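# Stow coiled earphones in chest drawer, then close it

## Task

Place the coiled earphones inside the small chest's open drawer, then push the drawer shut, with the chest still standing upright at the end.

## Robot and tools

Robot: two seven-joint arms, left_arm and right_arm. Each has a two-finger gripper whose fingers can fold. Base poses in the scene frame: left_arm at (+0.046, +0.456, 0) m, right_arm at (+0.010, -0.366, 0) m, both turned only slightly about z. Cameras: cam_head_left, cam_head_right, cam_left_wrist, cam_right_wrist, all 896x504.

Frames. Scene frame: origin at table-top height, halfway between the nominal bases; +z up, +x out over the table, left_arm on the +y side (image sides may differ). Reported end_effector_position (m) and end_effector_quat_wxyz are in the scene frame, and can be off by a few cm. Offsets are instead along each arm's current Hand target axes. On the gripper, +z points along the fingers and y is the opening direction. end_effector_position is the point between the pads when closed; fingertips stick out about 33 mm past it (only 9 mm when wide open).

A row is 18 numbers, each in [-1, 1], always for both arms: left dx, dy, dz, rx, ry, rz, gripper position, force_limit, speed, then the same nine for the right. The six pose numbers are an offset, not a pose: 1.0 equals 0.6 m or 180 degrees; rx, ry, rz form one rotation vector. Every row of an action counts from the Hand target at that action's start, not from the prior row; a new action or call counts from the Hand target as it then stands, so the same offset sent twice moves twice. All zeros re-asks for the current Hand target. The gripper numbers are commands, not offsets: to leave a gripper unchanged, resend its last three values (0 is a real command).

execute_actions(actions, cameras): actions is a list of actions; each action is up to 15 rows, one per 1/30 s control step, and a shorter one repeats its last row to fill 15 steps (0.5 s per action). Images come back if actions is empty or cameras names them (["all"], a list, or []). Results also list end_effector_position at some steps.

move(target, speed, blend, blocking, cameras): drives each gripper in a straight line toward target, one 18-number row or a list of up to 15 rows; every row is an offset from the same starting Hand targets. speed: top path speed in m/s, 0.002 to 2, default 0.25 (turning capped at twice that in rad/s, max 2.5). blend: corner rounding radius in m per waypoint, 0 means stop there. Everything ends within 10 s. It does not avoid obstacles or the other arm; faster means bigger lag, overshoot and harder hits. Result adds a move: line with the ending (done, off_target, moving, held, fault) and limits (paced = command clipped, held = steps withheld). blocking=false returns after about 0.5 s while the move continues.

wait(seconds 0 to 10): scene runs holding last commands. stop: brakes a running move (fingers keep going). zoom_image(camera, region [x0, y0, x1, y1] pixels, at most 504x504) on a camera from the latest images. clear_fault(arm): clears a reported torque or force fault on that arm. finished_scene(scene): ends the scene irreversibly; call it only when the earphones are in the closed drawer and will stay so.

Gripper: position +1 fully open (140 mm), pads touch near -0.8, -1 closes until blocked. force_limit: pad force after a slow close, about 14 N at -1, 40 N at 0, 58 N at +1. speed: finger speed, about 30 mm/s at -1, 140 at 0, 250 at +1; faster closes grip much harder. Both start at +1. object_status: 0 moving, 1 blocked while opening, 2 blocked while closing (gripped), 3 reached command or pads met (may hold nothing). It can lag 0.2 to 1.7 s. To grip tighter, raise force_limit and nudge position (-1 to -0.98). To loosen, open then close slowly. position_measured is in counts: 3 open, 75 is 100 mm, 139 is 60 mm, 200 is 20 mm, 230 pads touching. Grip near the fingertips; parts held deep near the palm may slip or be over-squeezed, and fingertips pushed into a surface fold quietly.

Motion: each control step the command is clipped to 70 mm and 16 degrees from the measured gripper. Hand target in results is the last commanded pose after clipping; a gripper may rest short of it, and re-sending zeros or the missing offset closes the gap. A blocked arm keeps pushing until you command it back past its gripper. Big wrist turns can swing the elbow.

Results also give joint positions, joint torques, external joint torques, flange force (gripper frame, noisy) and tool commands; check them for contact.

Faults and care: an arm stops on contact torque over its joint limit (35, 35, 32, 30, 12, 12, 12 N m base to wrist), net outside force of 40 N (held weight included), a joint leaving its range, or overspeed; then use clear_fault, releasing the grip first if it pins the arm. Motors heat from holding loads, stretching or pushing into unreachable poses; a MOTOR HOT line may warn before a 30 to 60 s brake stop. Never let the two grippers or arms touch or one gripper close on the other. Avoid dropping, flinging or slamming things, striking the chest or table hard, squeezing hard on a part still resting on something, and letting anything fall or remain off the table. Keep the chest upright; loose objects may be nudged by outside pushes.

Each tool is called after ">>>" as name([rows], argument=value, ...), one row to a line, values as JSON.

## Session

>>> execute_actions(actions=[])

Scene clock: 0.00 s.
left_arm: end_effector_position=(+0.7028, +0.6725, +0.2581) position_measured=3 object_status=3 end_effector_quat_wxyz=(-0.017, +0.958, -0.285, +0.022) | right_arm: end_effector_position=(+0.4653, -0.2187, +0.1925) position_measured=3 object_status=3 end_effector_quat_wxyz=(-0.090, -0.261, +0.891, +0.359)
Joint positions: left_arm=[0.27 0.379 0.012 -1.466 -0.001 1.901 -0.672] | right_arm=[-0.014 0.17 -0.07 -2.037 0.621 1.688 0.69]
Joint velocities: within noise
Joint torques (N m): no reading
External joint torques (N m): no reading
Flange force (N): no reading
Hand target: left_arm +0.7028, +0.6725, +0.2581; -0.017, +0.958, -0.285, +0.022 | right_arm +0.4653, -0.2187, +0.1925; -0.090, -0.261, +0.891, +0.359
Tool commands: left_gripper/position=+1.0 left_gripper/force_limit=+1.0 left_gripper/speed=+1.0 right_gripper/position=+1.0 right_gripper/force_limit=+1.0 right_gripper/speed=+1.0

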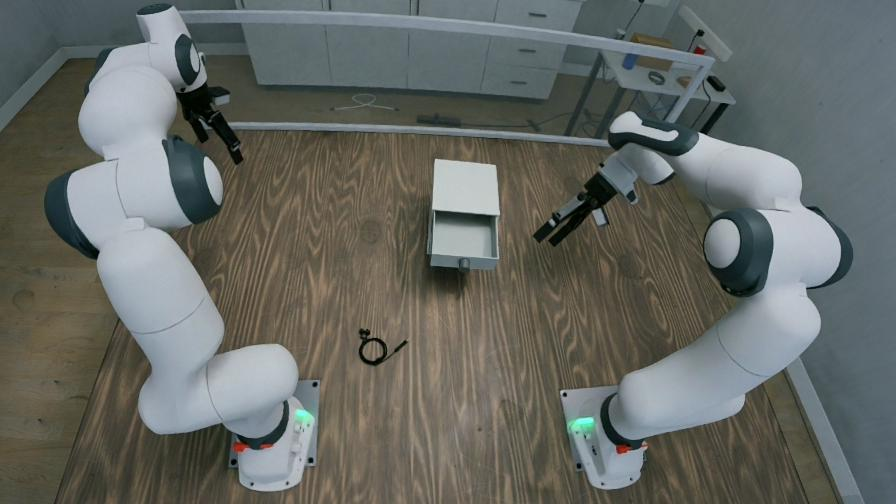

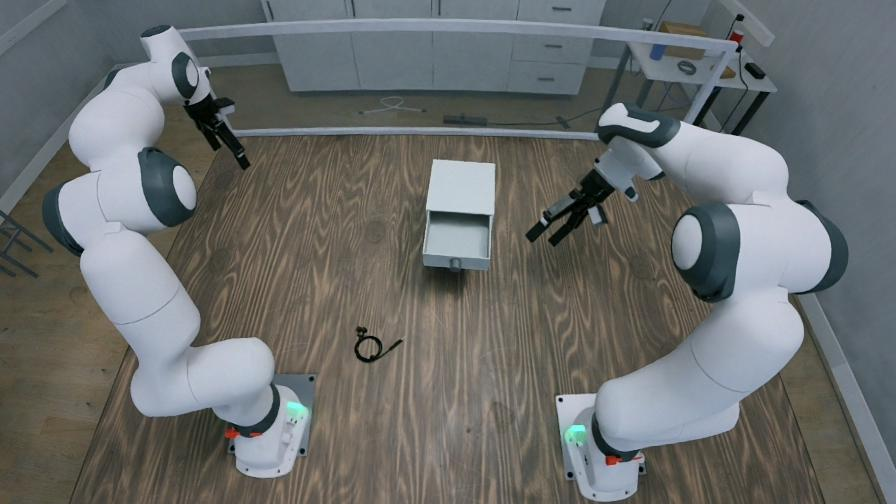

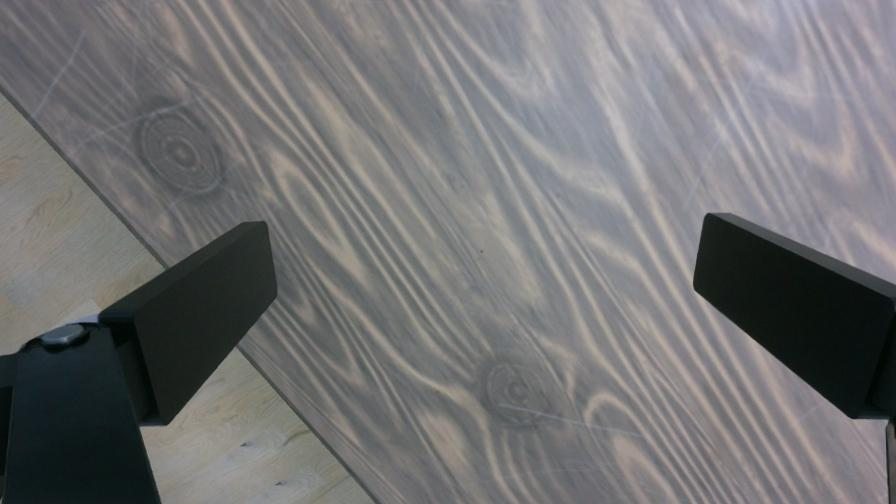

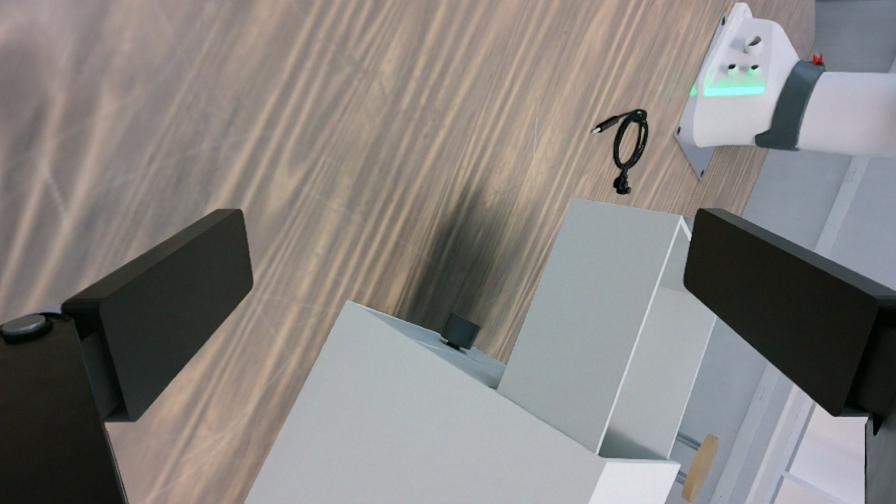

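>>> move(target=[-0.085, 0.987, -0.147, 0, 0, -0.184, 1, 1, 1, 0, 0, 0, 0, 0, 0, 1, 1, 1], speed=0.35, cameras=["all"])

>>> zoom_image(camera="cam_head_left", region=[380, 130, 580, 300])

Scene clock: 26.80 s.
left_arm: end_effector_position=(+0.3333, +0.2044, +0.3171) position_measured=3 object_status=3 end_effector_quat_wxyz=(-0.011, +1.000, -0.004, +0.027) | right_arm: end_effector_position=(+0.4653, -0.2187, +0.1925) position_measured=3 object_status=3 end_effector_quat_wxyz=(-0.090, -0.261, +0.891, +0.359)
Joint positions: left_arm=[0.077 -0.789 -0.656 -2.373 -0.412 1.731 -1.895] | right_arm=[-0.014 0.17 -0.07 -2.037 0.621 1.688 0.69]
Joint velocities: left_arm=[0 -0.001 0.001 0 0 0 -0.007] | right_arm=[within noise]
Joint torques (N m): left_arm=[-0.41 -2.26 10.63 23.04 0.66 2.56 -0.07] | right_arm=[0.38 -35.51 -0.11 23.43 1.49 0.41 0.11]
External joint torques (N m): left_arm=[-0.47 -0.86 -1.21 0.83 -0.32 -0.18 -0.07] | right_arm=[0.37 0.35 -0.07 1.27 -0.01 -0.1 0.04]
Flange force (N): left_arm=[-1.6 2.7 -1.0] | right_arm=[-4.7 -2.0 -2.9]
Hand target: left_arm +0.3322, +0.2033, +0.3175; -0.010, +1.000, -0.001, +0.026 | right_arm +0.4653, -0.2187, +0.1925; -0.090, -0.261, +0.891, +0.359
Off the commanded pose: left_arm 0.002 m, 0 deg | right_arm 0.000 m, 0 deg.
move: done

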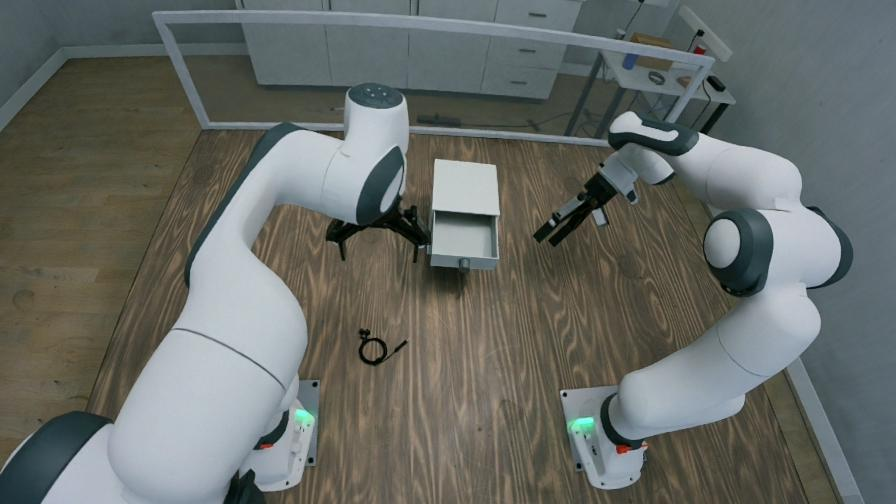

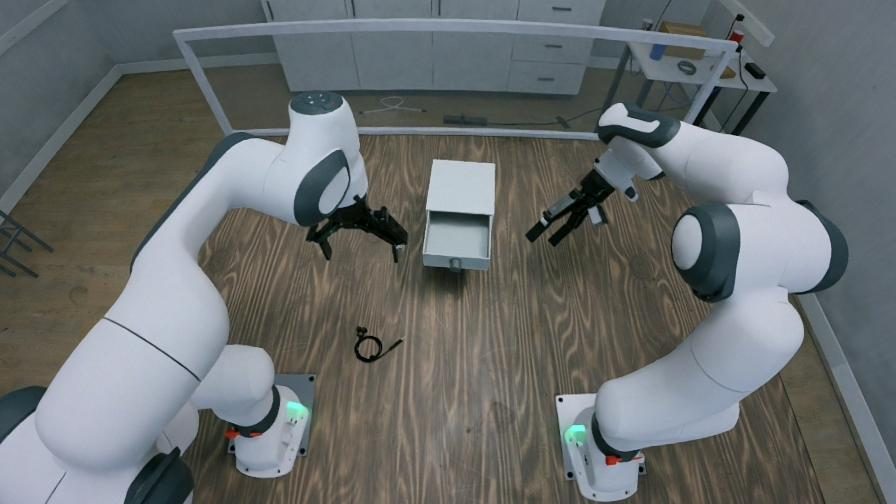

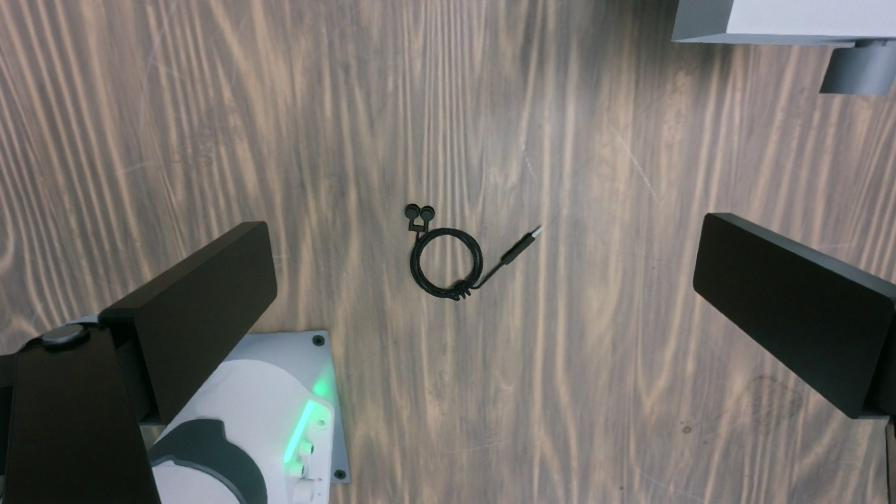

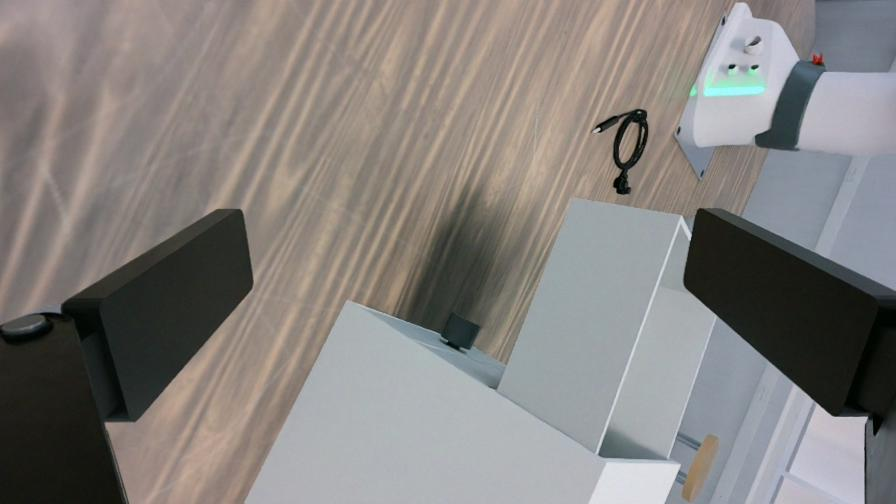

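Scaled by 2.520 from the camera's 896x504 image, which has a finer 1280x720 frame.

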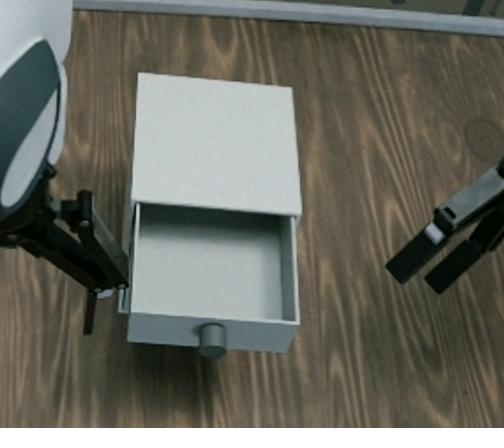

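>>> move(target=[0,0,0.2333,0,0,0, 0.1,1,1, 0,0,0,0,0,0,1,1,1], speed=0.3, cameras=["all"])

>>> zoom_image(camera="cam_left_wrist", region=[300, 150, 640, 400])

Scene clock: 43.63 s.
left_arm: end_effector_position=(+0.3388, +0.2074, +0.1778) position_measured=117 object_status=3 end_effector_quat_wxyz=(-0.012, +1.000, +0.002, +0.025) | right_arm: end_effector_position=(+0.4653, -0.2187, +0.1925) position_measured=3 object_status=3 end_effector_quat_wxyz=(-0.090, -0.261, +0.891, +0.359)
Joint positions: left_arm=[0.094 -0.7 -0.842 -2.643 -0.532 2.097 -1.878] | right_arm=[-0.014 0.17 -0.07 -2.037 0.621 1.688 0.69]
Joint velocities: left_arm=[0.001 0 -0.001 -0.002 0 0.005 0.001] | right_arm=[within noise]
Joint torques (N m): left_arm=[-1.11 -2.16 10.44 21.01 0.83 2.92 0.29] | right_arm=[0.39 -35.6 -0.12 23.48 1.47 0.4 0.13]
External joint torques (N m): left_arm=[-1.16 0.59 -0.86 0.39 0 0.21 0.29] | right_arm=[0.33 0.44 -0.14 1.19 -0.03 -0.11 0.06]
Flange force (N): left_arm=[0.4 2.5 2.0] | right_arm=[-4.7 -2.1 -2.8]
Hand target: left_arm +0.3395, +0.2061, +0.1777; -0.010, +1.000, -0.001, +0.026 | right_arm +0.4653, -0.2187, +0.1925; -0.090, -0.261, +0.891, +0.359
Off the commanded pose: left_arm 0.001 m, 0 deg | right_arm 0.000 m, 0 deg.
move: done

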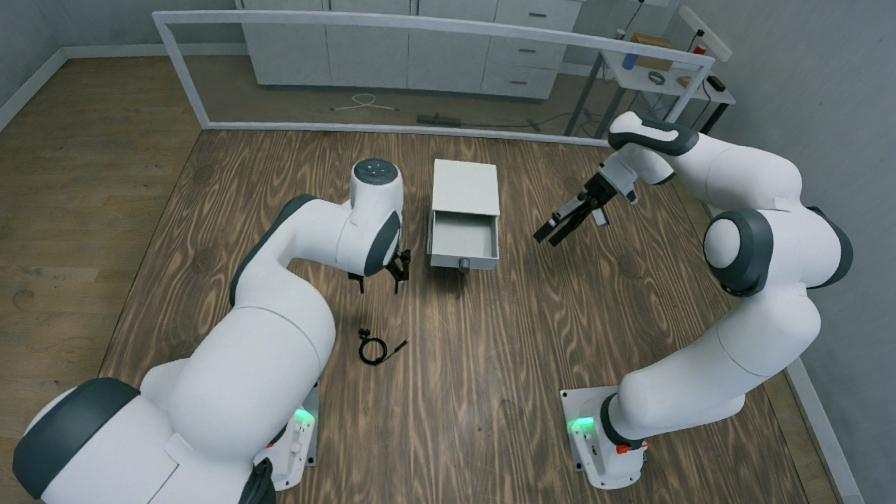

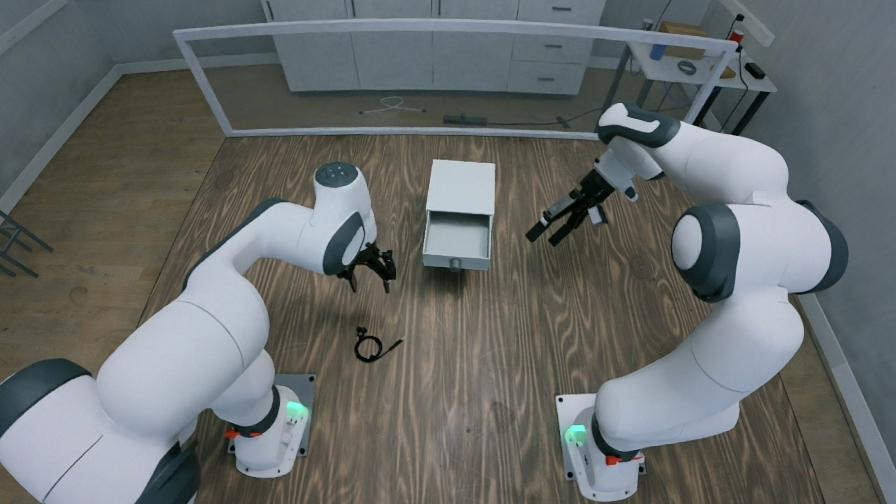

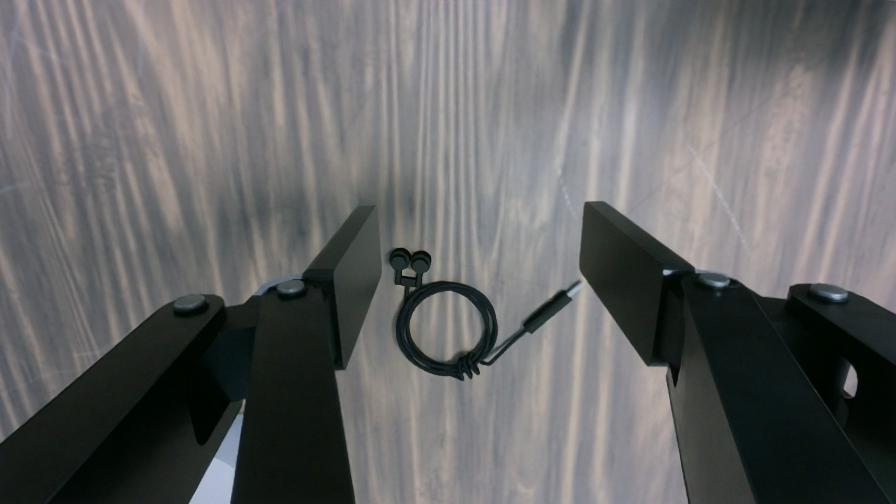

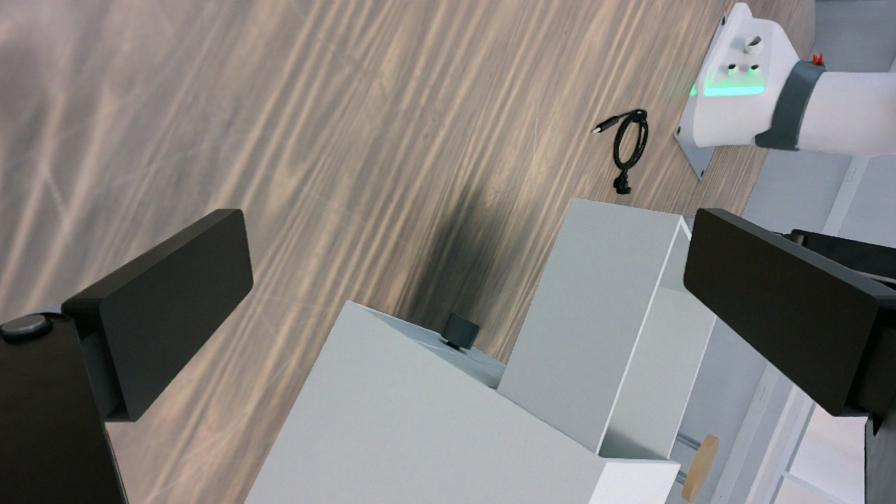

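Scaled by 1.482 from the camera's 896x504 image, which has a finer 1280x720 frame.

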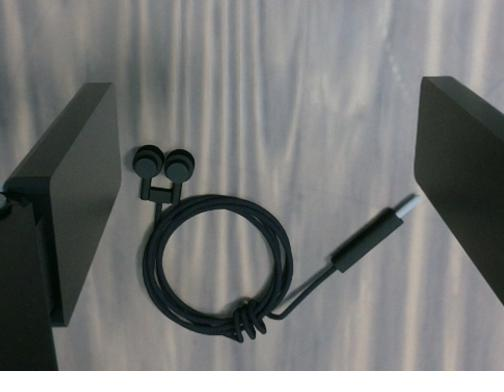

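>>> move(target=[-0.0153,-0.063,0.180,-0.0064,-0.0166,0, -1,-1,0, 0,0,0,0,0,0,1,1,1], speed=0.2, cameras=["cam_left_wrist","cam_right_wrist"])

>>> zoom_image(camera="cam_right_wrist", region=[540, 20, 896, 220])

Scene clock: 71.87 s.
left_arm: end_effector_position=(+0.3346, +0.2466, +0.0700) position_measured=233 object_status=3 end_effector_quat_wxyz=(+0.000, +1.000, +0.004, -0.002) | right_arm: end_effector_position=(+0.4653, -0.2187, +0.1925) position_measured=3 object_status=3 end_effector_quat_wxyz=(-0.090, -0.261, +0.891, +0.359)
Joint positions: left_arm=[0.172 -0.465 -0.942 -2.815 -0.596 2.434 -1.779] | right_arm=[-0.014 0.17 -0.07 -2.037 0.621 1.688 0.69]
Joint velocities: left_arm=[0 -0.001 0 0.001 0 0.004 0.003] | right_arm=[within noise]
Joint torques (N m): left_arm=[-0.53 -5.64 6.45 18.24 0.75 2.75 0.26] | right_arm=[0.37 -35.52 -0.08 23.47 1.47 0.4 0.12]
External joint torques (N m): left_arm=[-0.49 0.75 -0.92 0.36 0.16 0.12 0.26] | right_arm=[0.46 0.44 0.04 1.25 -0.02 -0.12 0.05]
Flange force (N): left_arm=[2.8 3.0 4.3] | right_arm=[-5.0 -2.0 -2.8]
Hand target: left_arm +0.3360, +0.2461, +0.0702; +0.000, +1.000, -0.001, +0.000 | right_arm +0.4653, -0.2187, +0.1925; -0.090, -0.261, +0.891, +0.359
Off the commanded pose: left_arm 0.001 m, 1 deg | right_arm 0.000 m, 0 deg.
move: done
Images, in order (width x height): cam_left_wrist 896x504, cam_right_wrist 896x504.

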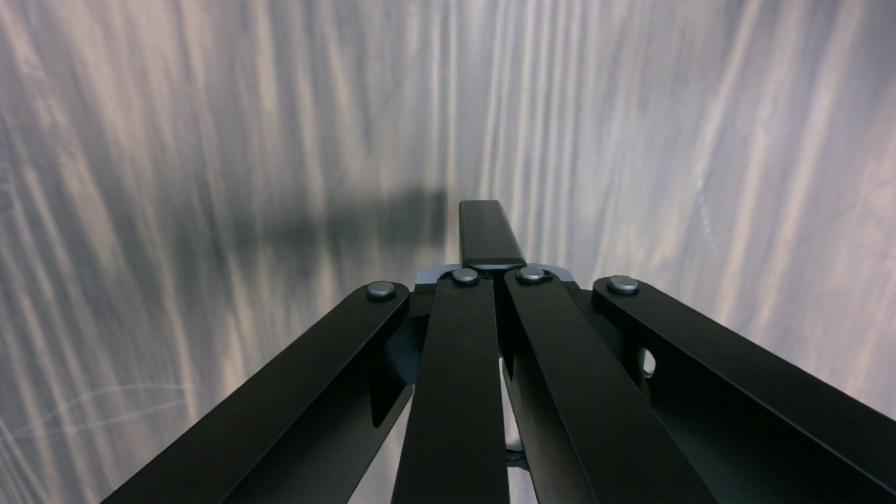

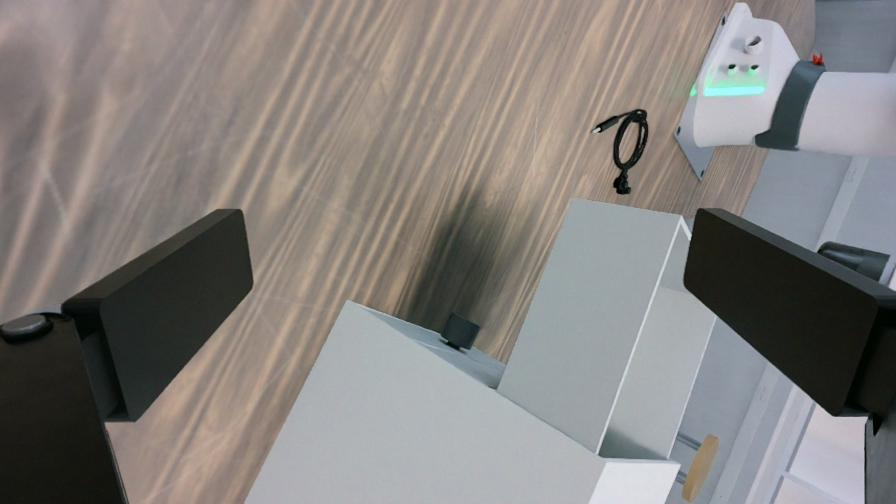

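Scaled by 1.416 from the camera's 896x504 image, which has a finer 1280x720 frame.

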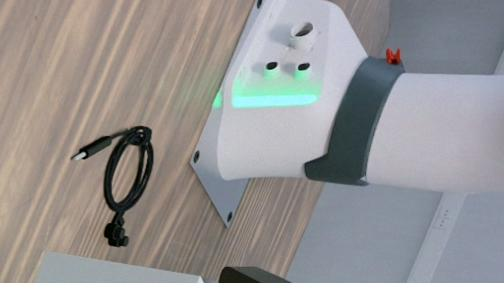

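>>> move(target=[0,0,0.055,0,0,0, -1,-1,0, 0,0,0,0,0,0,1,1,1], speed=0.06)

>>> move(target=[0,0,0.005,0,0,0, -1,-1,0, 0,0,0,0,0,0,1,1,1], speed=0.02, cameras=["cam_left_wrist"])

Scene clock: 77.00 s.
left_arm: end_effector_position=(+0.3346, +0.2469, +0.0369) position_measured=233 object_status=3 end_effector_quat_wxyz=(+0.000, +1.000, -0.002, -0.002) | right_arm: end_effector_position=(+0.4653, -0.2187, +0.1925) position_measured=3 object_status=3 end_effector_quat_wxyz=(-0.090, -0.261, +0.891, +0.359)
Joint positions: left_arm=[0.265 -0.341 -1.054 -2.832 -0.579 2.578 -1.787] | right_arm=[-0.014 0.17 -0.07 -2.037 0.621 1.688 0.69]
Joint velocities: left_arm=[0.003 -0.001 0 0 0 0.005 0] | right_arm=[within noise]
Joint torques (N m): left_arm=[-0.64 -6.41 4.57 16.64 0.45 2.82 -0.16] | right_arm=[0.4 -35.57 -0.09 23.44 1.47 0.4 0.16]
External joint torques (N m): left_arm=[-0.65 0.38 -1.37 0.43 -0.03 0.22 -0.16] | right_arm=[0.29 0.45 -0.16 1.15 -0.05 -0.11 0.09]
Flange force (N): left_arm=[1.4 4.7 5.2] | right_arm=[-4.6 -2.1 -2.8]
Hand target: left_arm +0.3360, +0.2462, +0.0372; +0.000, +1.000, -0.001, +0.000 | right_arm +0.4653, -0.2187, +0.1925; -0.090, -0.261, +0.891, +0.359
Off the commanded pose: left_arm 0.002 m, 0 deg | right_arm 0.000 m, 0 deg.
move: done

Scene clock: 77.70 s.
left_arm: end_effector_position=(+0.3347, +0.2468, +0.0361) position_measured=233 object_status=3 end_effector_quat_wxyz=(-0.001, +1.000, -0.001, -0.002) | right_arm: end_effector_position=(+0.4653, -0.2187, +0.1925) position_measured=3 object_status=3 end_effector_quat_wxyz=(-0.090, -0.261, +0.891, +0.359)
Joint positions: left_arm=[0.272 -0.338 -1.062 -2.831 -0.579 2.58 -1.788] | right_arm=[-0.014 0.17 -0.07 -2.037 0.621 1.688 0.69]
Joint torques (N m): left_arm=[-0.62 -6.05 4.93 15.86 0.35 3.11 0.05] | right_arm=[0.32 -35.55 -0.11 23.46 1.46 0.41 0.14]
External joint torques (N m): left_arm=[-0.67 0.66 -1.05 -0.38 -0.12 0.49 0.05] | right_arm=[0.39 0.42 -0.01 1.2 -0.04 -0.12 0.08]
External joint torques when the fault began: left_arm=[-0.02 2.36 -1.89 -0.77 -0.21 1.81 0.06]
Flange force (N): left_arm=[-0.3 2.2 6.6] | right_arm=[-4.8 -2.0 -2.7]
Flange force when the fault began (N): left_arm=[8.9 7.0 25.6]
Hand target: left_arm +0.3347, +0.2468, +0.0361; -0.001, +1.000, -0.001, -0.002 (not the last commanded pose) | right_arm +0.4653, -0.2187, +0.1925; -0.090, -0.261, +0.891, +0.359
Tool commands: left_gripper/position=-1.0 left_gripper/force_limit=-1.0 left_gripper/speed=+0.003922 right_gripper/position=+1.0 right_gripper/force_limit=+1.0 right_gripper/speed=+1.0
Off the commanded pose: left_arm 0.002 m, 0 deg | right_arm 0.000 m, 0 deg.
FORCE FAULT: contact force on the left arm reached its limit, and that arm stopped. The contact can be on any part of that arm, not only on its tool. That arm's remaining commands of this call were not run. That arm is still stopped at the end of this call. While its stop runs, that arm takes no new command, but execute_actions still moves its gripper.
CLEAR FAULT: the left arm stays stopped (Reflex) until you call clear_fault(arm="left_arm").
move: fault (left_arm)
Images, in order (width x height): cam_left_wrist 896x504.

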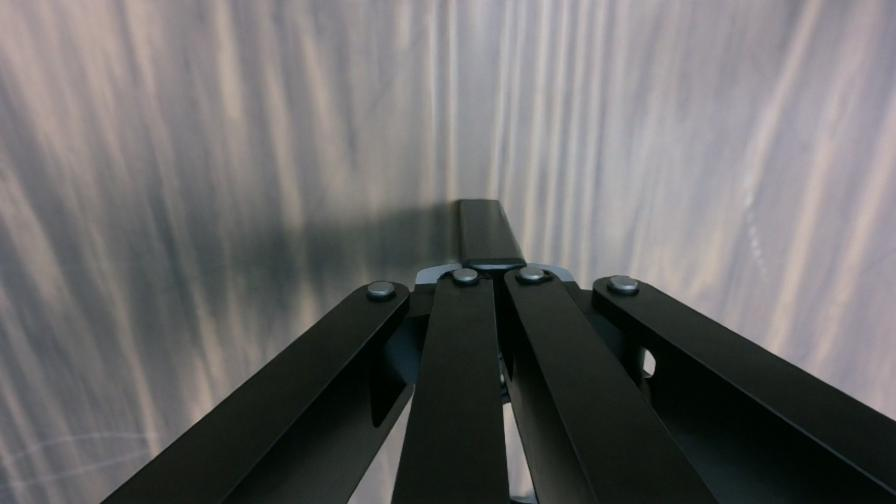

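>>> clear_fault(arm="left_arm")

>>> move(target=[0,0,-0.15,0,0,0, 0.1,-1,0, 0,0,0,0,0,0,1,1,1], speed=0.15, cameras=["cam_left_wrist"])

Scene clock: 82.40 s.
left_arm: end_effector_position=(+0.3347, +0.2468, +0.0361) position_measured=233 object_status=3 end_effector_quat_wxyz=(-0.001, +1.000, -0.001, -0.002) | right_arm: end_effector_position=(+0.4653, -0.2187, +0.1925) position_measured=3 object_status=3 end_effector_quat_wxyz=(-0.090, -0.261, +0.891, +0.359)
Joint positions: left_arm=[0.272 -0.338 -1.062 -2.831 -0.579 2.58 -1.788] | right_arm=[-0.014 0.17 -0.07 -2.037 0.621 1.688 0.69]
Joint torques (N m): left_arm=[-0.65 -6.06 4.99 15.85 0.35 3.09 0.03] | right_arm=[0.37 -35.58 -0.13 23.44 1.5 0.37 0.1]
External joint torques (N m): left_arm=[-0.64 0.66 -0.93 -0.33 -0.12 0.49 0.03] | right_arm=[0.39 0.25 -0.07 1.29 0 -0.14 0.03]
Flange force (N): left_arm=[-0.3 2.0 6.3] | right_arm=[-4.6 -1.8 -2.9]
Hand target: left_arm +0.3347, +0.2468, +0.0361; -0.001, +1.000, -0.001, -0.002 (not the last commanded pose) | right_arm +0.4653, -0.2187, +0.1925; -0.090, -0.261, +0.891, +0.359
Tool commands: left_gripper/position=-1.0 left_gripper/force_limit=-1.0 left_gripper/speed=+0.003922 right_gripper/position=+1.0 right_gripper/force_limit=+1.0 right_gripper/speed=+1.0
Off the commanded pose: left_arm 0.002 m, 0 deg | right_arm 0.000 m, 0 deg.
FORCE FAULT, CONTINUED: the left arm's stop, for the force fault that an earlier result reported, is over. The call counts as one of the actions that you can send in this scene. That arm's target is now where it stood when the stop ended, not its last command. That arm accepts commands again.
CLEAR FAULT: your call cleared the left arm's force fault. If the contact force or a joint's load stays at its limit, that arm stops again.

Scene clock: 83.93 s.
left_arm: end_effector_position=(+0.3360, +0.2455, +0.1260) position_measured=117 object_status=3 end_effector_quat_wxyz=(+0.001, +1.000, +0.001, -0.001) | right_arm: end_effector_position=(+0.4653, -0.2187, +0.1925) position_measured=3 object_status=3 end_effector_quat_wxyz=(-0.090, -0.261, +0.891, +0.359)
Joint positions: left_arm=[0.114 -0.623 -0.822 -2.761 -0.571 2.221 -1.769] | right_arm=[-0.014 0.17 -0.07 -2.037 0.621 1.688 0.69]
Joint velocities: left_arm=[0 0 0.001 0.001 0 -0.004 -0.002] | right_arm=[within noise]
Joint torques (N m): left_arm=[-1.2 -5.44 8.69 20.07 0.98 2.51 0.26] | right_arm=[0.34 -35.56 -0.05 23.43 1.47 0.37 0.13]
External joint torques (N m): left_arm=[-1.18 -0.69 -0.35 0.2 0.28 -0.12 0.26] | right_arm=[0.25 0.34 -0.09 1.22 -0.03 -0.14 0.07]
Flange force (N): left_arm=[-4.6 -0.8 -2.5] | right_arm=[-4.5 -1.9 -3.0]
Hand target: left_arm +0.3351, +0.2467, +0.1261; -0.001, +1.000, -0.001, -0.002 | right_arm +0.4653, -0.2187, +0.1925; -0.090, -0.261, +0.891, +0.359
Off the commanded pose: left_arm 0.002 m, 0 deg | right_arm 0.000 m, 0 deg.
move: done
Images, in order (width x height): cam_left_wrist 896x504.

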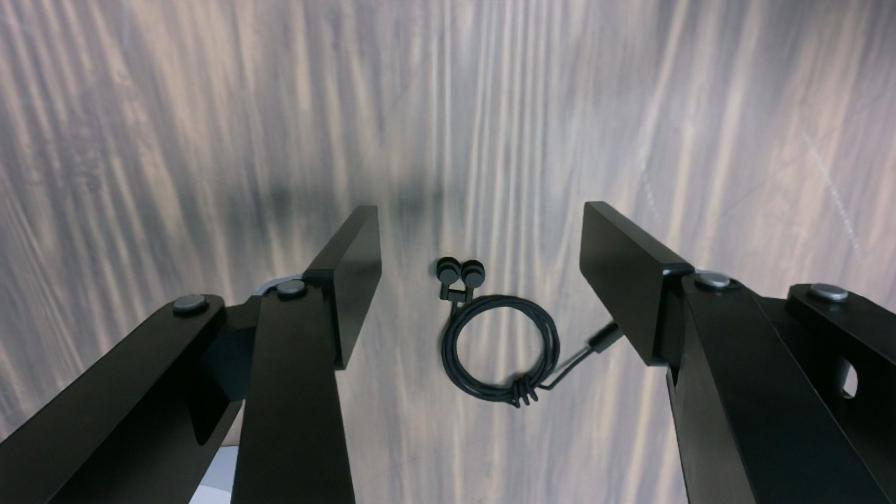

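>>> move(target=[-0.0758,-0.0058,0.085,0,0,0, 0.1,-1,0, 0,0,0,0,0,0,1,1,1], speed=0.15, cameras=["cam_left_wrist"])

>>> zoom_image(camera="cam_left_wrist", region=[340, 150, 640, 400])

Scene clock: 90.57 s.
left_arm: end_effector_position=(+0.2892, +0.2507, +0.0760) position_measured=117 object_status=3 end_effector_quat_wxyz=(-0.002, +1.000, -0.005, -0.003) | right_arm: end_effector_position=(+0.4653, -0.2187, +0.1925) position_measured=3 object_status=3 end_effector_quat_wxyz=(-0.090, -0.261, +0.891, +0.359)
Joint positions: left_arm=[0.004 -0.634 -0.888 -2.912 -0.695 2.34 -1.772] | right_arm=[-0.014 0.17 -0.07 -2.037 0.621 1.688 0.69]
Joint velocities: left_arm=[-0.001 -0.001 0 -0.001 -0.002 0.003 0] | right_arm=[within noise]
Joint torques (N m): left_arm=[-0.71 -2.62 7.11 17.17 0.37 2.8 -0.15] | right_arm=[0.32 -35.62 -0.11 23.5 1.47 0.38 0.08]
External joint torques (N m): left_arm=[-0.7 0.72 -1.17 -0.3 -0.27 0.18 -0.15] | right_arm=[0.43 0.38 0.03 1.25 -0.03 -0.14 0.01]
Flange force (N): left_arm=[-0.5 3.4 5.8] | right_arm=[-4.8 -2.0 -2.8]
Hand target: left_arm +0.2894, +0.2504, +0.0753; -0.001, +1.000, -0.001, -0.002 | right_arm +0.4653, -0.2187, +0.1925; -0.090, -0.261, +0.891, +0.359
Off the commanded pose: left_arm 0.001 m, 0 deg | right_arm 0.000 m, 0 deg.
move: done
Images, in order (width x height): cam_left_wrist 896x504.

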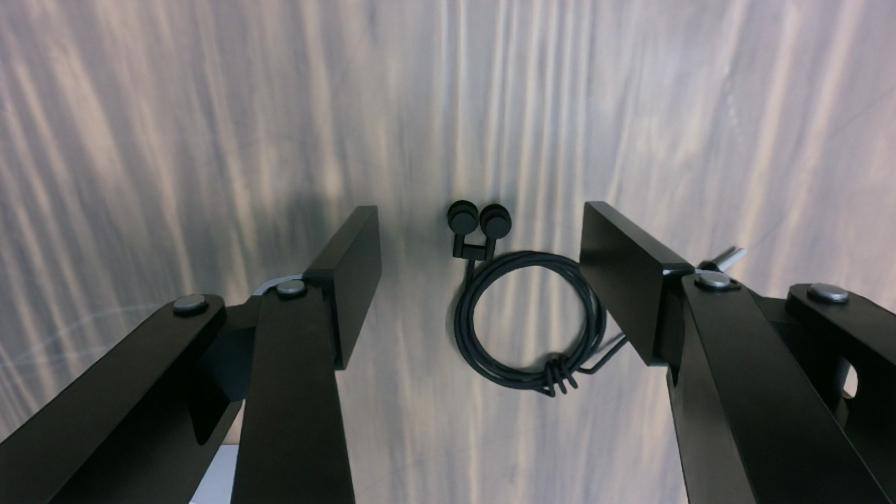

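Scaled by 1.680 from the camera's 896x504 image, which has a finer 1280x720 frame.

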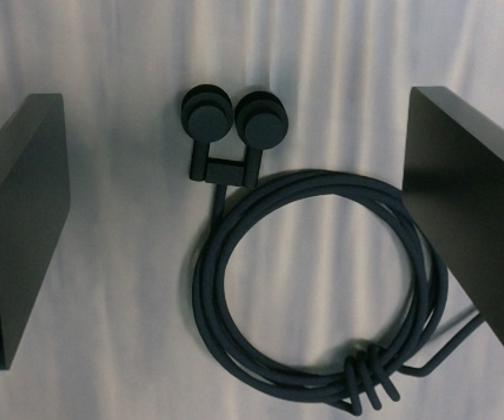

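>>> move([
  [0,0.005,0.02,0,0,0, -0.25,-1,0, 0,0,0,0,0,0,1,1,1],
  [0,0.005,0.0608,0,0,0, -0.25,-1,0, 0,0,0,0,0,0,1,1,1],
], speed=[0.1,0.05], cameras=["cam_left_wrist"])

>>> zoom_image(camera="cam_left_wrist", region=[340, 150, 640, 400])

Scene clock: 100.40 s.
left_arm: end_effector_position=(+0.2886, +0.2480, +0.0391) position_measured=160 object_status=3 end_effector_quat_wxyz=(-0.002, +1.000, -0.004, -0.003) | right_arm: end_effector_position=(+0.4653, -0.2187, +0.1925) position_measured=3 object_status=3 end_effector_quat_wxyz=(-0.090, -0.261, +0.891, +0.359)
Joint positions: left_arm=[0.067 -0.483 -0.996 -2.926 -0.725 2.51 -1.774] | right_arm=[-0.014 0.17 -0.07 -2.037 0.621 1.688 0.69]
Joint velocities: left_arm=[-0.002 0 0.001 0 0.001 0.005 -0.001] | right_arm=[within noise]
Joint torques (N m): left_arm=[-0.43 -4.03 5.85 15.66 0.34 2.76 -0.06] | right_arm=[0.39 -35.58 -0.11 23.41 1.48 0.4 0.08]
External joint torques (N m): left_arm=[-0.45 0.65 -1.18 0.09 -0.18 0.15 -0.05] | right_arm=[0.29 0.44 -0.17 1.14 -0.02 -0.11 0.01]
Flange force (N): left_arm=[0.9 3.7 6.2] | right_arm=[-4.5 -2.1 -2.7]
Hand target: left_arm +0.2893, +0.2474, +0.0388; -0.001, +1.000, -0.001, -0.002 | right_arm +0.4653, -0.2187, +0.1925; -0.090, -0.261, +0.891, +0.359
Off the commanded pose: left_arm 0.001 m, 0 deg | right_arm 0.000 m, 0 deg.
move: done
Images, in order (width x height): cam_left_wrist 896x504.

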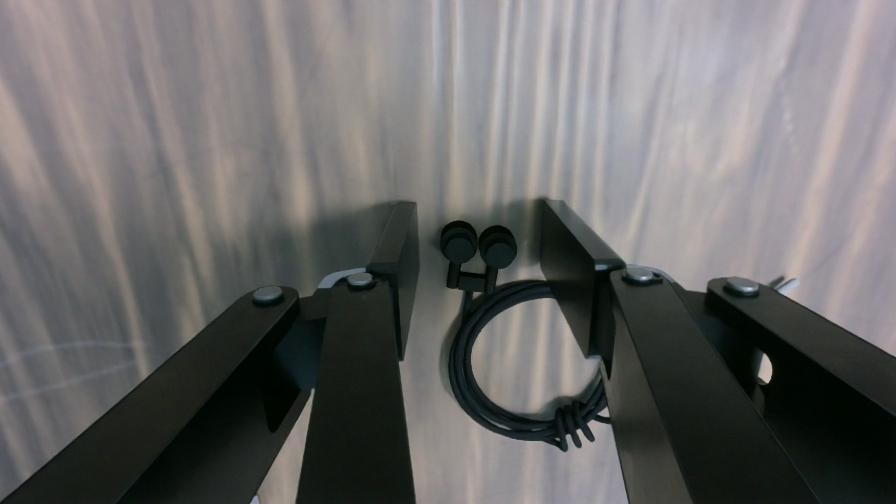

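Scaled by 1.680 from the camera's 896x504 image, which has a finer 1280x720 frame.

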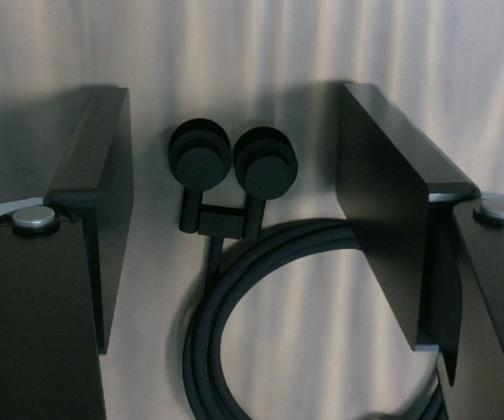

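>>> move([
  [0.0035,0,0,0,0,0, -0.25,-1,0, 0,0,0,0,0,0,1,1,1],
  [0.0035,0,0,0,0,0, -1,-1,-1, 0,0,0,0,0,0,1,1,1],
], speed=0.05, cameras=["cam_left_wrist"])

>>> zoom_image(camera="cam_left_wrist", region=[340, 150, 640, 400])

Scene clock: 109.73 s.
left_arm: end_effector_position=(+0.2904, +0.2481, +0.0386) position_measured=189 object_status=0 end_effector_quat_wxyz=(-0.001, +1.000, -0.001, -0.003) | right_arm: end_effector_position=(+0.4653, -0.2187, +0.1925) position_measured=3 object_status=3 end_effector_quat_wxyz=(-0.090, -0.261, +0.891, +0.359)
Joint positions: left_arm=[0.078 -0.477 -1 -2.923 -0.725 2.513 -1.774] | right_arm=[-0.014 0.17 -0.07 -2.037 0.621 1.688 0.69]
Joint torques (N m): left_arm=[-0.4 -4.36 5.78 16 0.52 2.77 0.07] | right_arm=[0.32 -35.53 -0.16 23.41 1.48 0.41 0.14]
External joint torques (N m): left_arm=[-0.39 0.51 -1.19 0.39 0 0.15 0.07] | right_arm=[0.25 0.43 -0.19 1.2 -0.02 -0.09 0.07]
Flange force (N): left_arm=[1.9 4.0 5.6] | right_arm=[-4.6 -2.2 -2.9]
Hand target: left_arm +0.2914, +0.2474, +0.0388; -0.001, +1.000, -0.001, -0.002 | right_arm +0.4653, -0.2187, +0.1925; -0.090, -0.261, +0.891, +0.359
Off the commanded pose: left_arm 0.001 m, 0 deg | right_arm 0.000 m, 0 deg.
move: done
Images, in order (width x height): cam_left_wrist 896x504.

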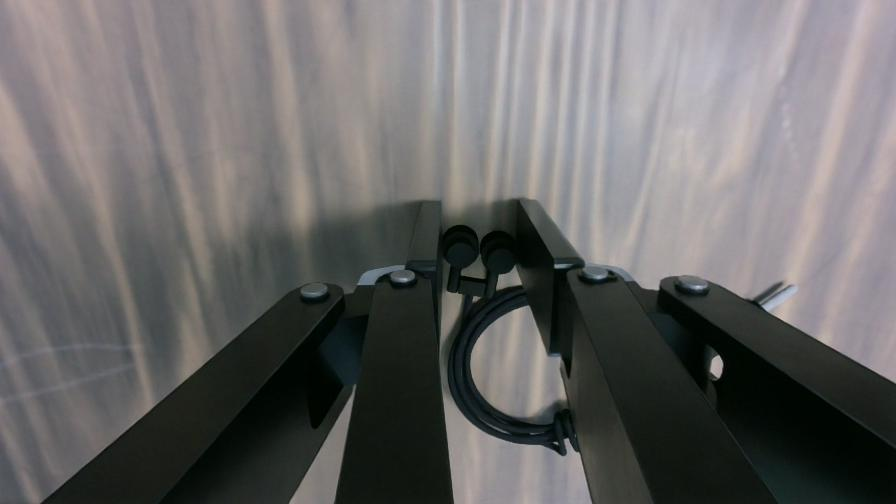

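Scaled by 1.680 from the camera's 896x504 image, which has a finer 1280x720 frame.

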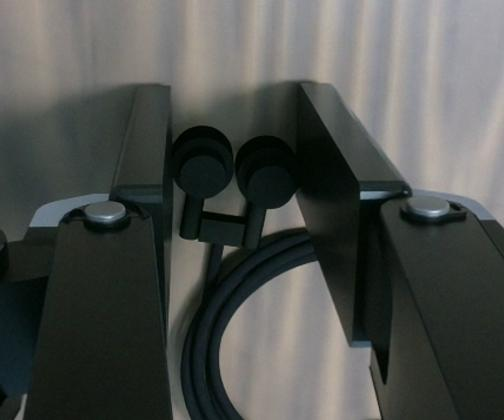

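>>> wait(seconds=0.5, cameras=["cam_left_wrist"])

Scene clock: 113.00 s.
left_arm: end_effector_position=(+0.2904, +0.2481, +0.0386) position_measured=189 object_status=2 end_effector_quat_wxyz=(-0.001, +1.000, -0.001, -0.003) | right_arm: end_effector_position=(+0.4653, -0.2187, +0.1925) position_measured=3 object_status=3 end_effector_quat_wxyz=(-0.090, -0.261, +0.891, +0.359)
Joint positions: left_arm=[0.078 -0.477 -1 -2.923 -0.725 2.513 -1.774] | right_arm=[-0.014 0.17 -0.07 -2.037 0.621 1.688 0.69]
Joint torques (N m): left_arm=[-0.34 -4.29 5.82 15.88 0.5 2.75 0.11] | right_arm=[0.35 -35.58 -0.15 23.43 1.49 0.4 0.15]
External joint torques (N m): left_arm=[-0.33 0.47 -1.15 0.39 -0.02 0.15 0.11] | right_arm=[0.2 0.29 -0.25 1.26 -0.01 -0.09 0.09]
Flange force (N): left_arm=[1.9 3.8 5.4] | right_arm=[-4.4 -2.0 -3.0]
Hand target: left_arm +0.2914, +0.2474, +0.0388; -0.001, +1.000, -0.001, -0.002 | right_arm +0.4653, -0.2187, +0.1925; -0.090, -0.261, +0.891, +0.359
Tool commands: left_gripper/position=-1.0 left_gripper/force_limit=-1.0 left_gripper/speed=-1.0 right_gripper/position=+1.0 right_gripper/force_limit=+1.0 right_gripper/speed=+1.0
Off the commanded pose: left_arm 0.001 m, 0 deg | right_arm 0.000 m, 0 deg.
wait: 0.50 s; at rest from the start
Images, in order (width x height): cam_left_wrist 896x504.

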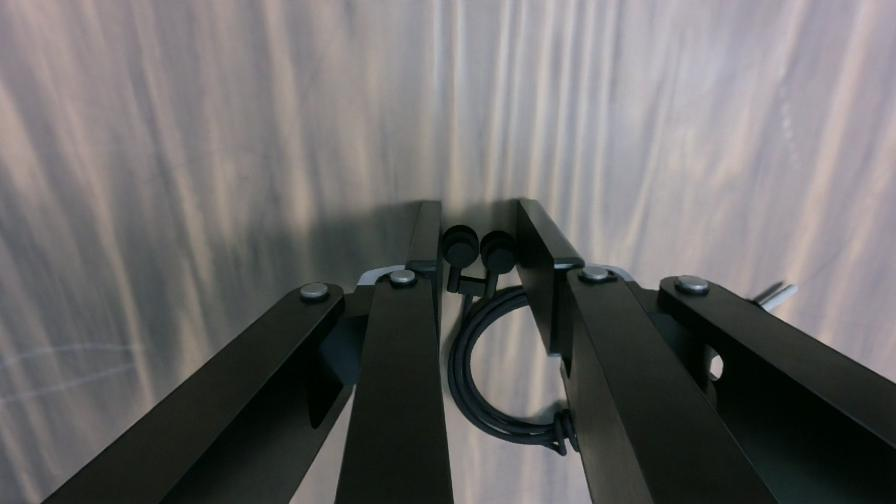

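>>> move([
  [0,0,-0.03,0,0,0, -1,-1,-1, 0,0,0,0,0,0,1,1,1],
  [0,0,-0.4,0,0,0, -1,-1,-1, 0,0,0,0,0,0,1,1,1],
], speed=[0.05,0.2], blend=[0.02,0], cameras=["all"])

>>> zoom_image(camera="cam_head_right", region=[280, 140, 600, 400])

>>> zoom_image(camera="cam_right_wrist", region=[400, 100, 896, 504])

Scene clock: 119.13 s.
left_arm: end_effector_position=(+0.2927, +0.2459, +0.2779) position_measured=189 object_status=2 end_effector_quat_wxyz=(+0.001, +1.000, -0.004, -0.002) | right_arm: end_effector_position=(+0.4653, -0.2187, +0.1925) position_measured=3 object_status=3 end_effector_quat_wxyz=(-0.090, -0.261, +0.891, +0.359)
Joint positions: left_arm=[-0.013 -0.909 -0.556 -2.571 -0.438 1.723 -1.831] | right_arm=[-0.014 0.17 -0.07 -2.037 0.621 1.688 0.69]
Joint velocities: left_arm=[0.001 0.001 0 0 0 -0.005 -0.001] | right_arm=[within noise]
Joint torques (N m): left_arm=[-0.27 -0.68 9.38 23.34 0.99 2.34 -0.22] | right_arm=[0.31 -35.57 -0.11 23.44 1.49 0.39 0.08]
External joint torques (N m): left_arm=[-0.24 -0.72 -0.6 0.89 0.1 -0.28 -0.22] | right_arm=[0.29 0.33 -0.09 1.26 -0.01 -0.11 0.01]
Flange force (N): left_arm=[-1.6 1.7 -2.2] | right_arm=[-4.6 -2.0 -2.9]
Hand target: left_arm +0.2924, +0.2470, +0.2788; -0.001, +1.000, -0.001, -0.002 | right_arm +0.4653, -0.2187, +0.1925; -0.090, -0.261, +0.891, +0.359
Off the commanded pose: left_arm 0.001 m, 0 deg | right_arm 0.000 m, 0 deg.
move: done; blend cut to 0.009 m at target 1

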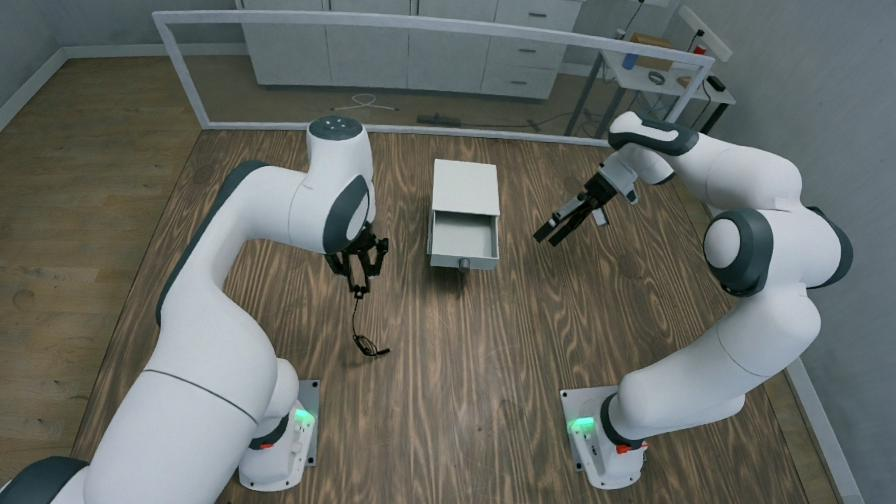

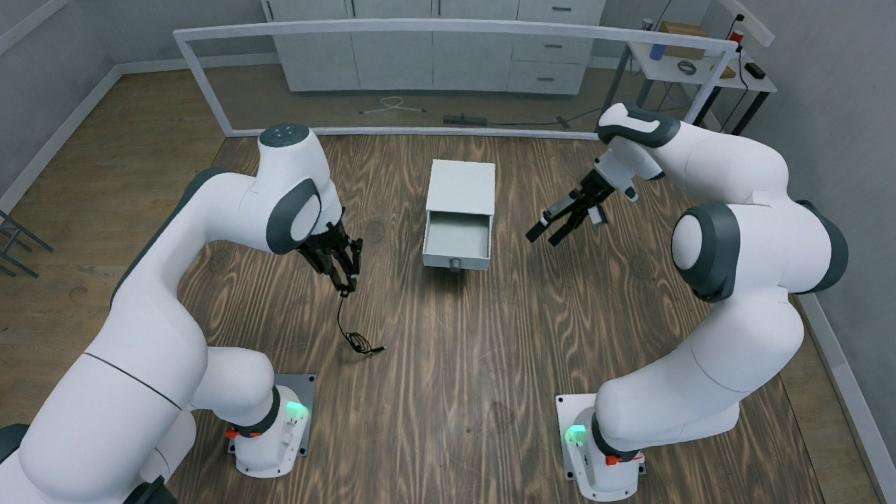

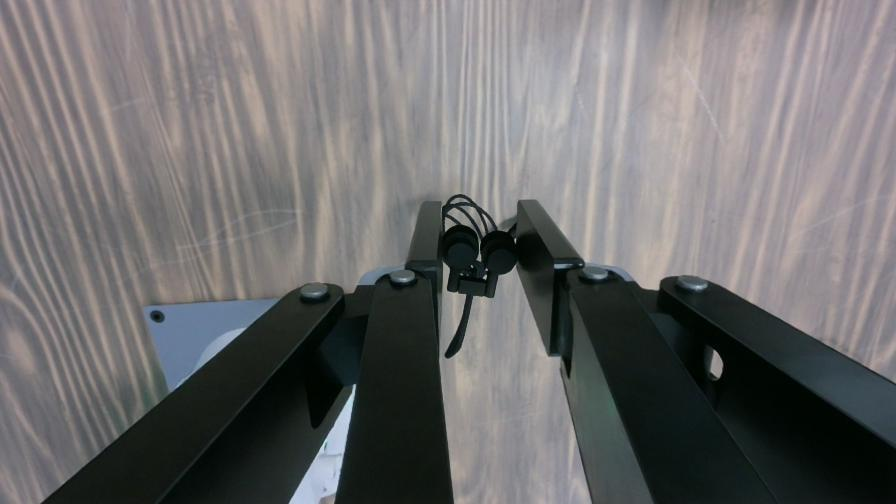

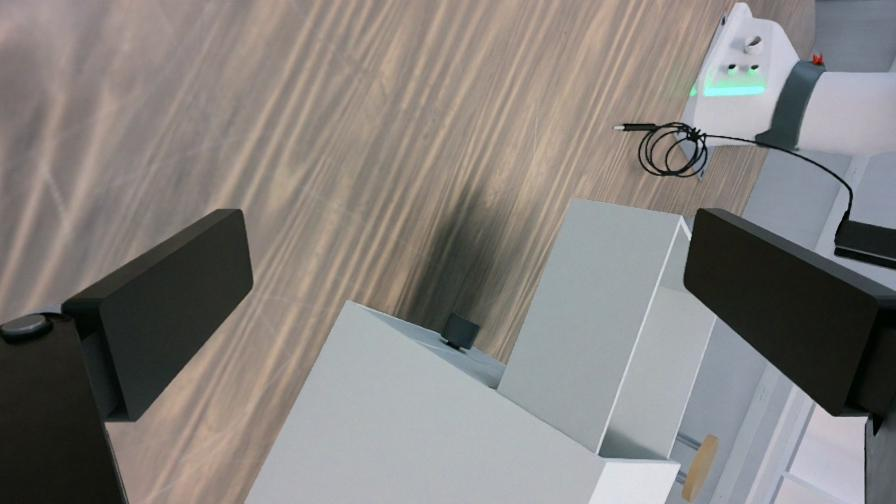

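Scaled by 1.575 from the camera's 896x504 image, which has a finer 1280x720 frame.

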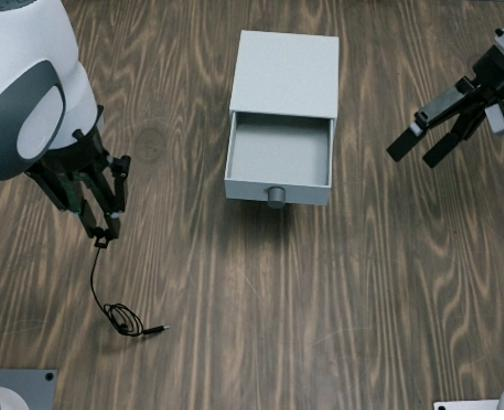

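Scaled by 1.016 from the camera's 896x504 image, which has a finer 1280x720 frame.

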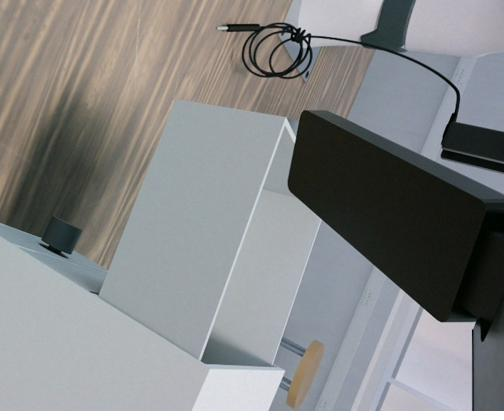

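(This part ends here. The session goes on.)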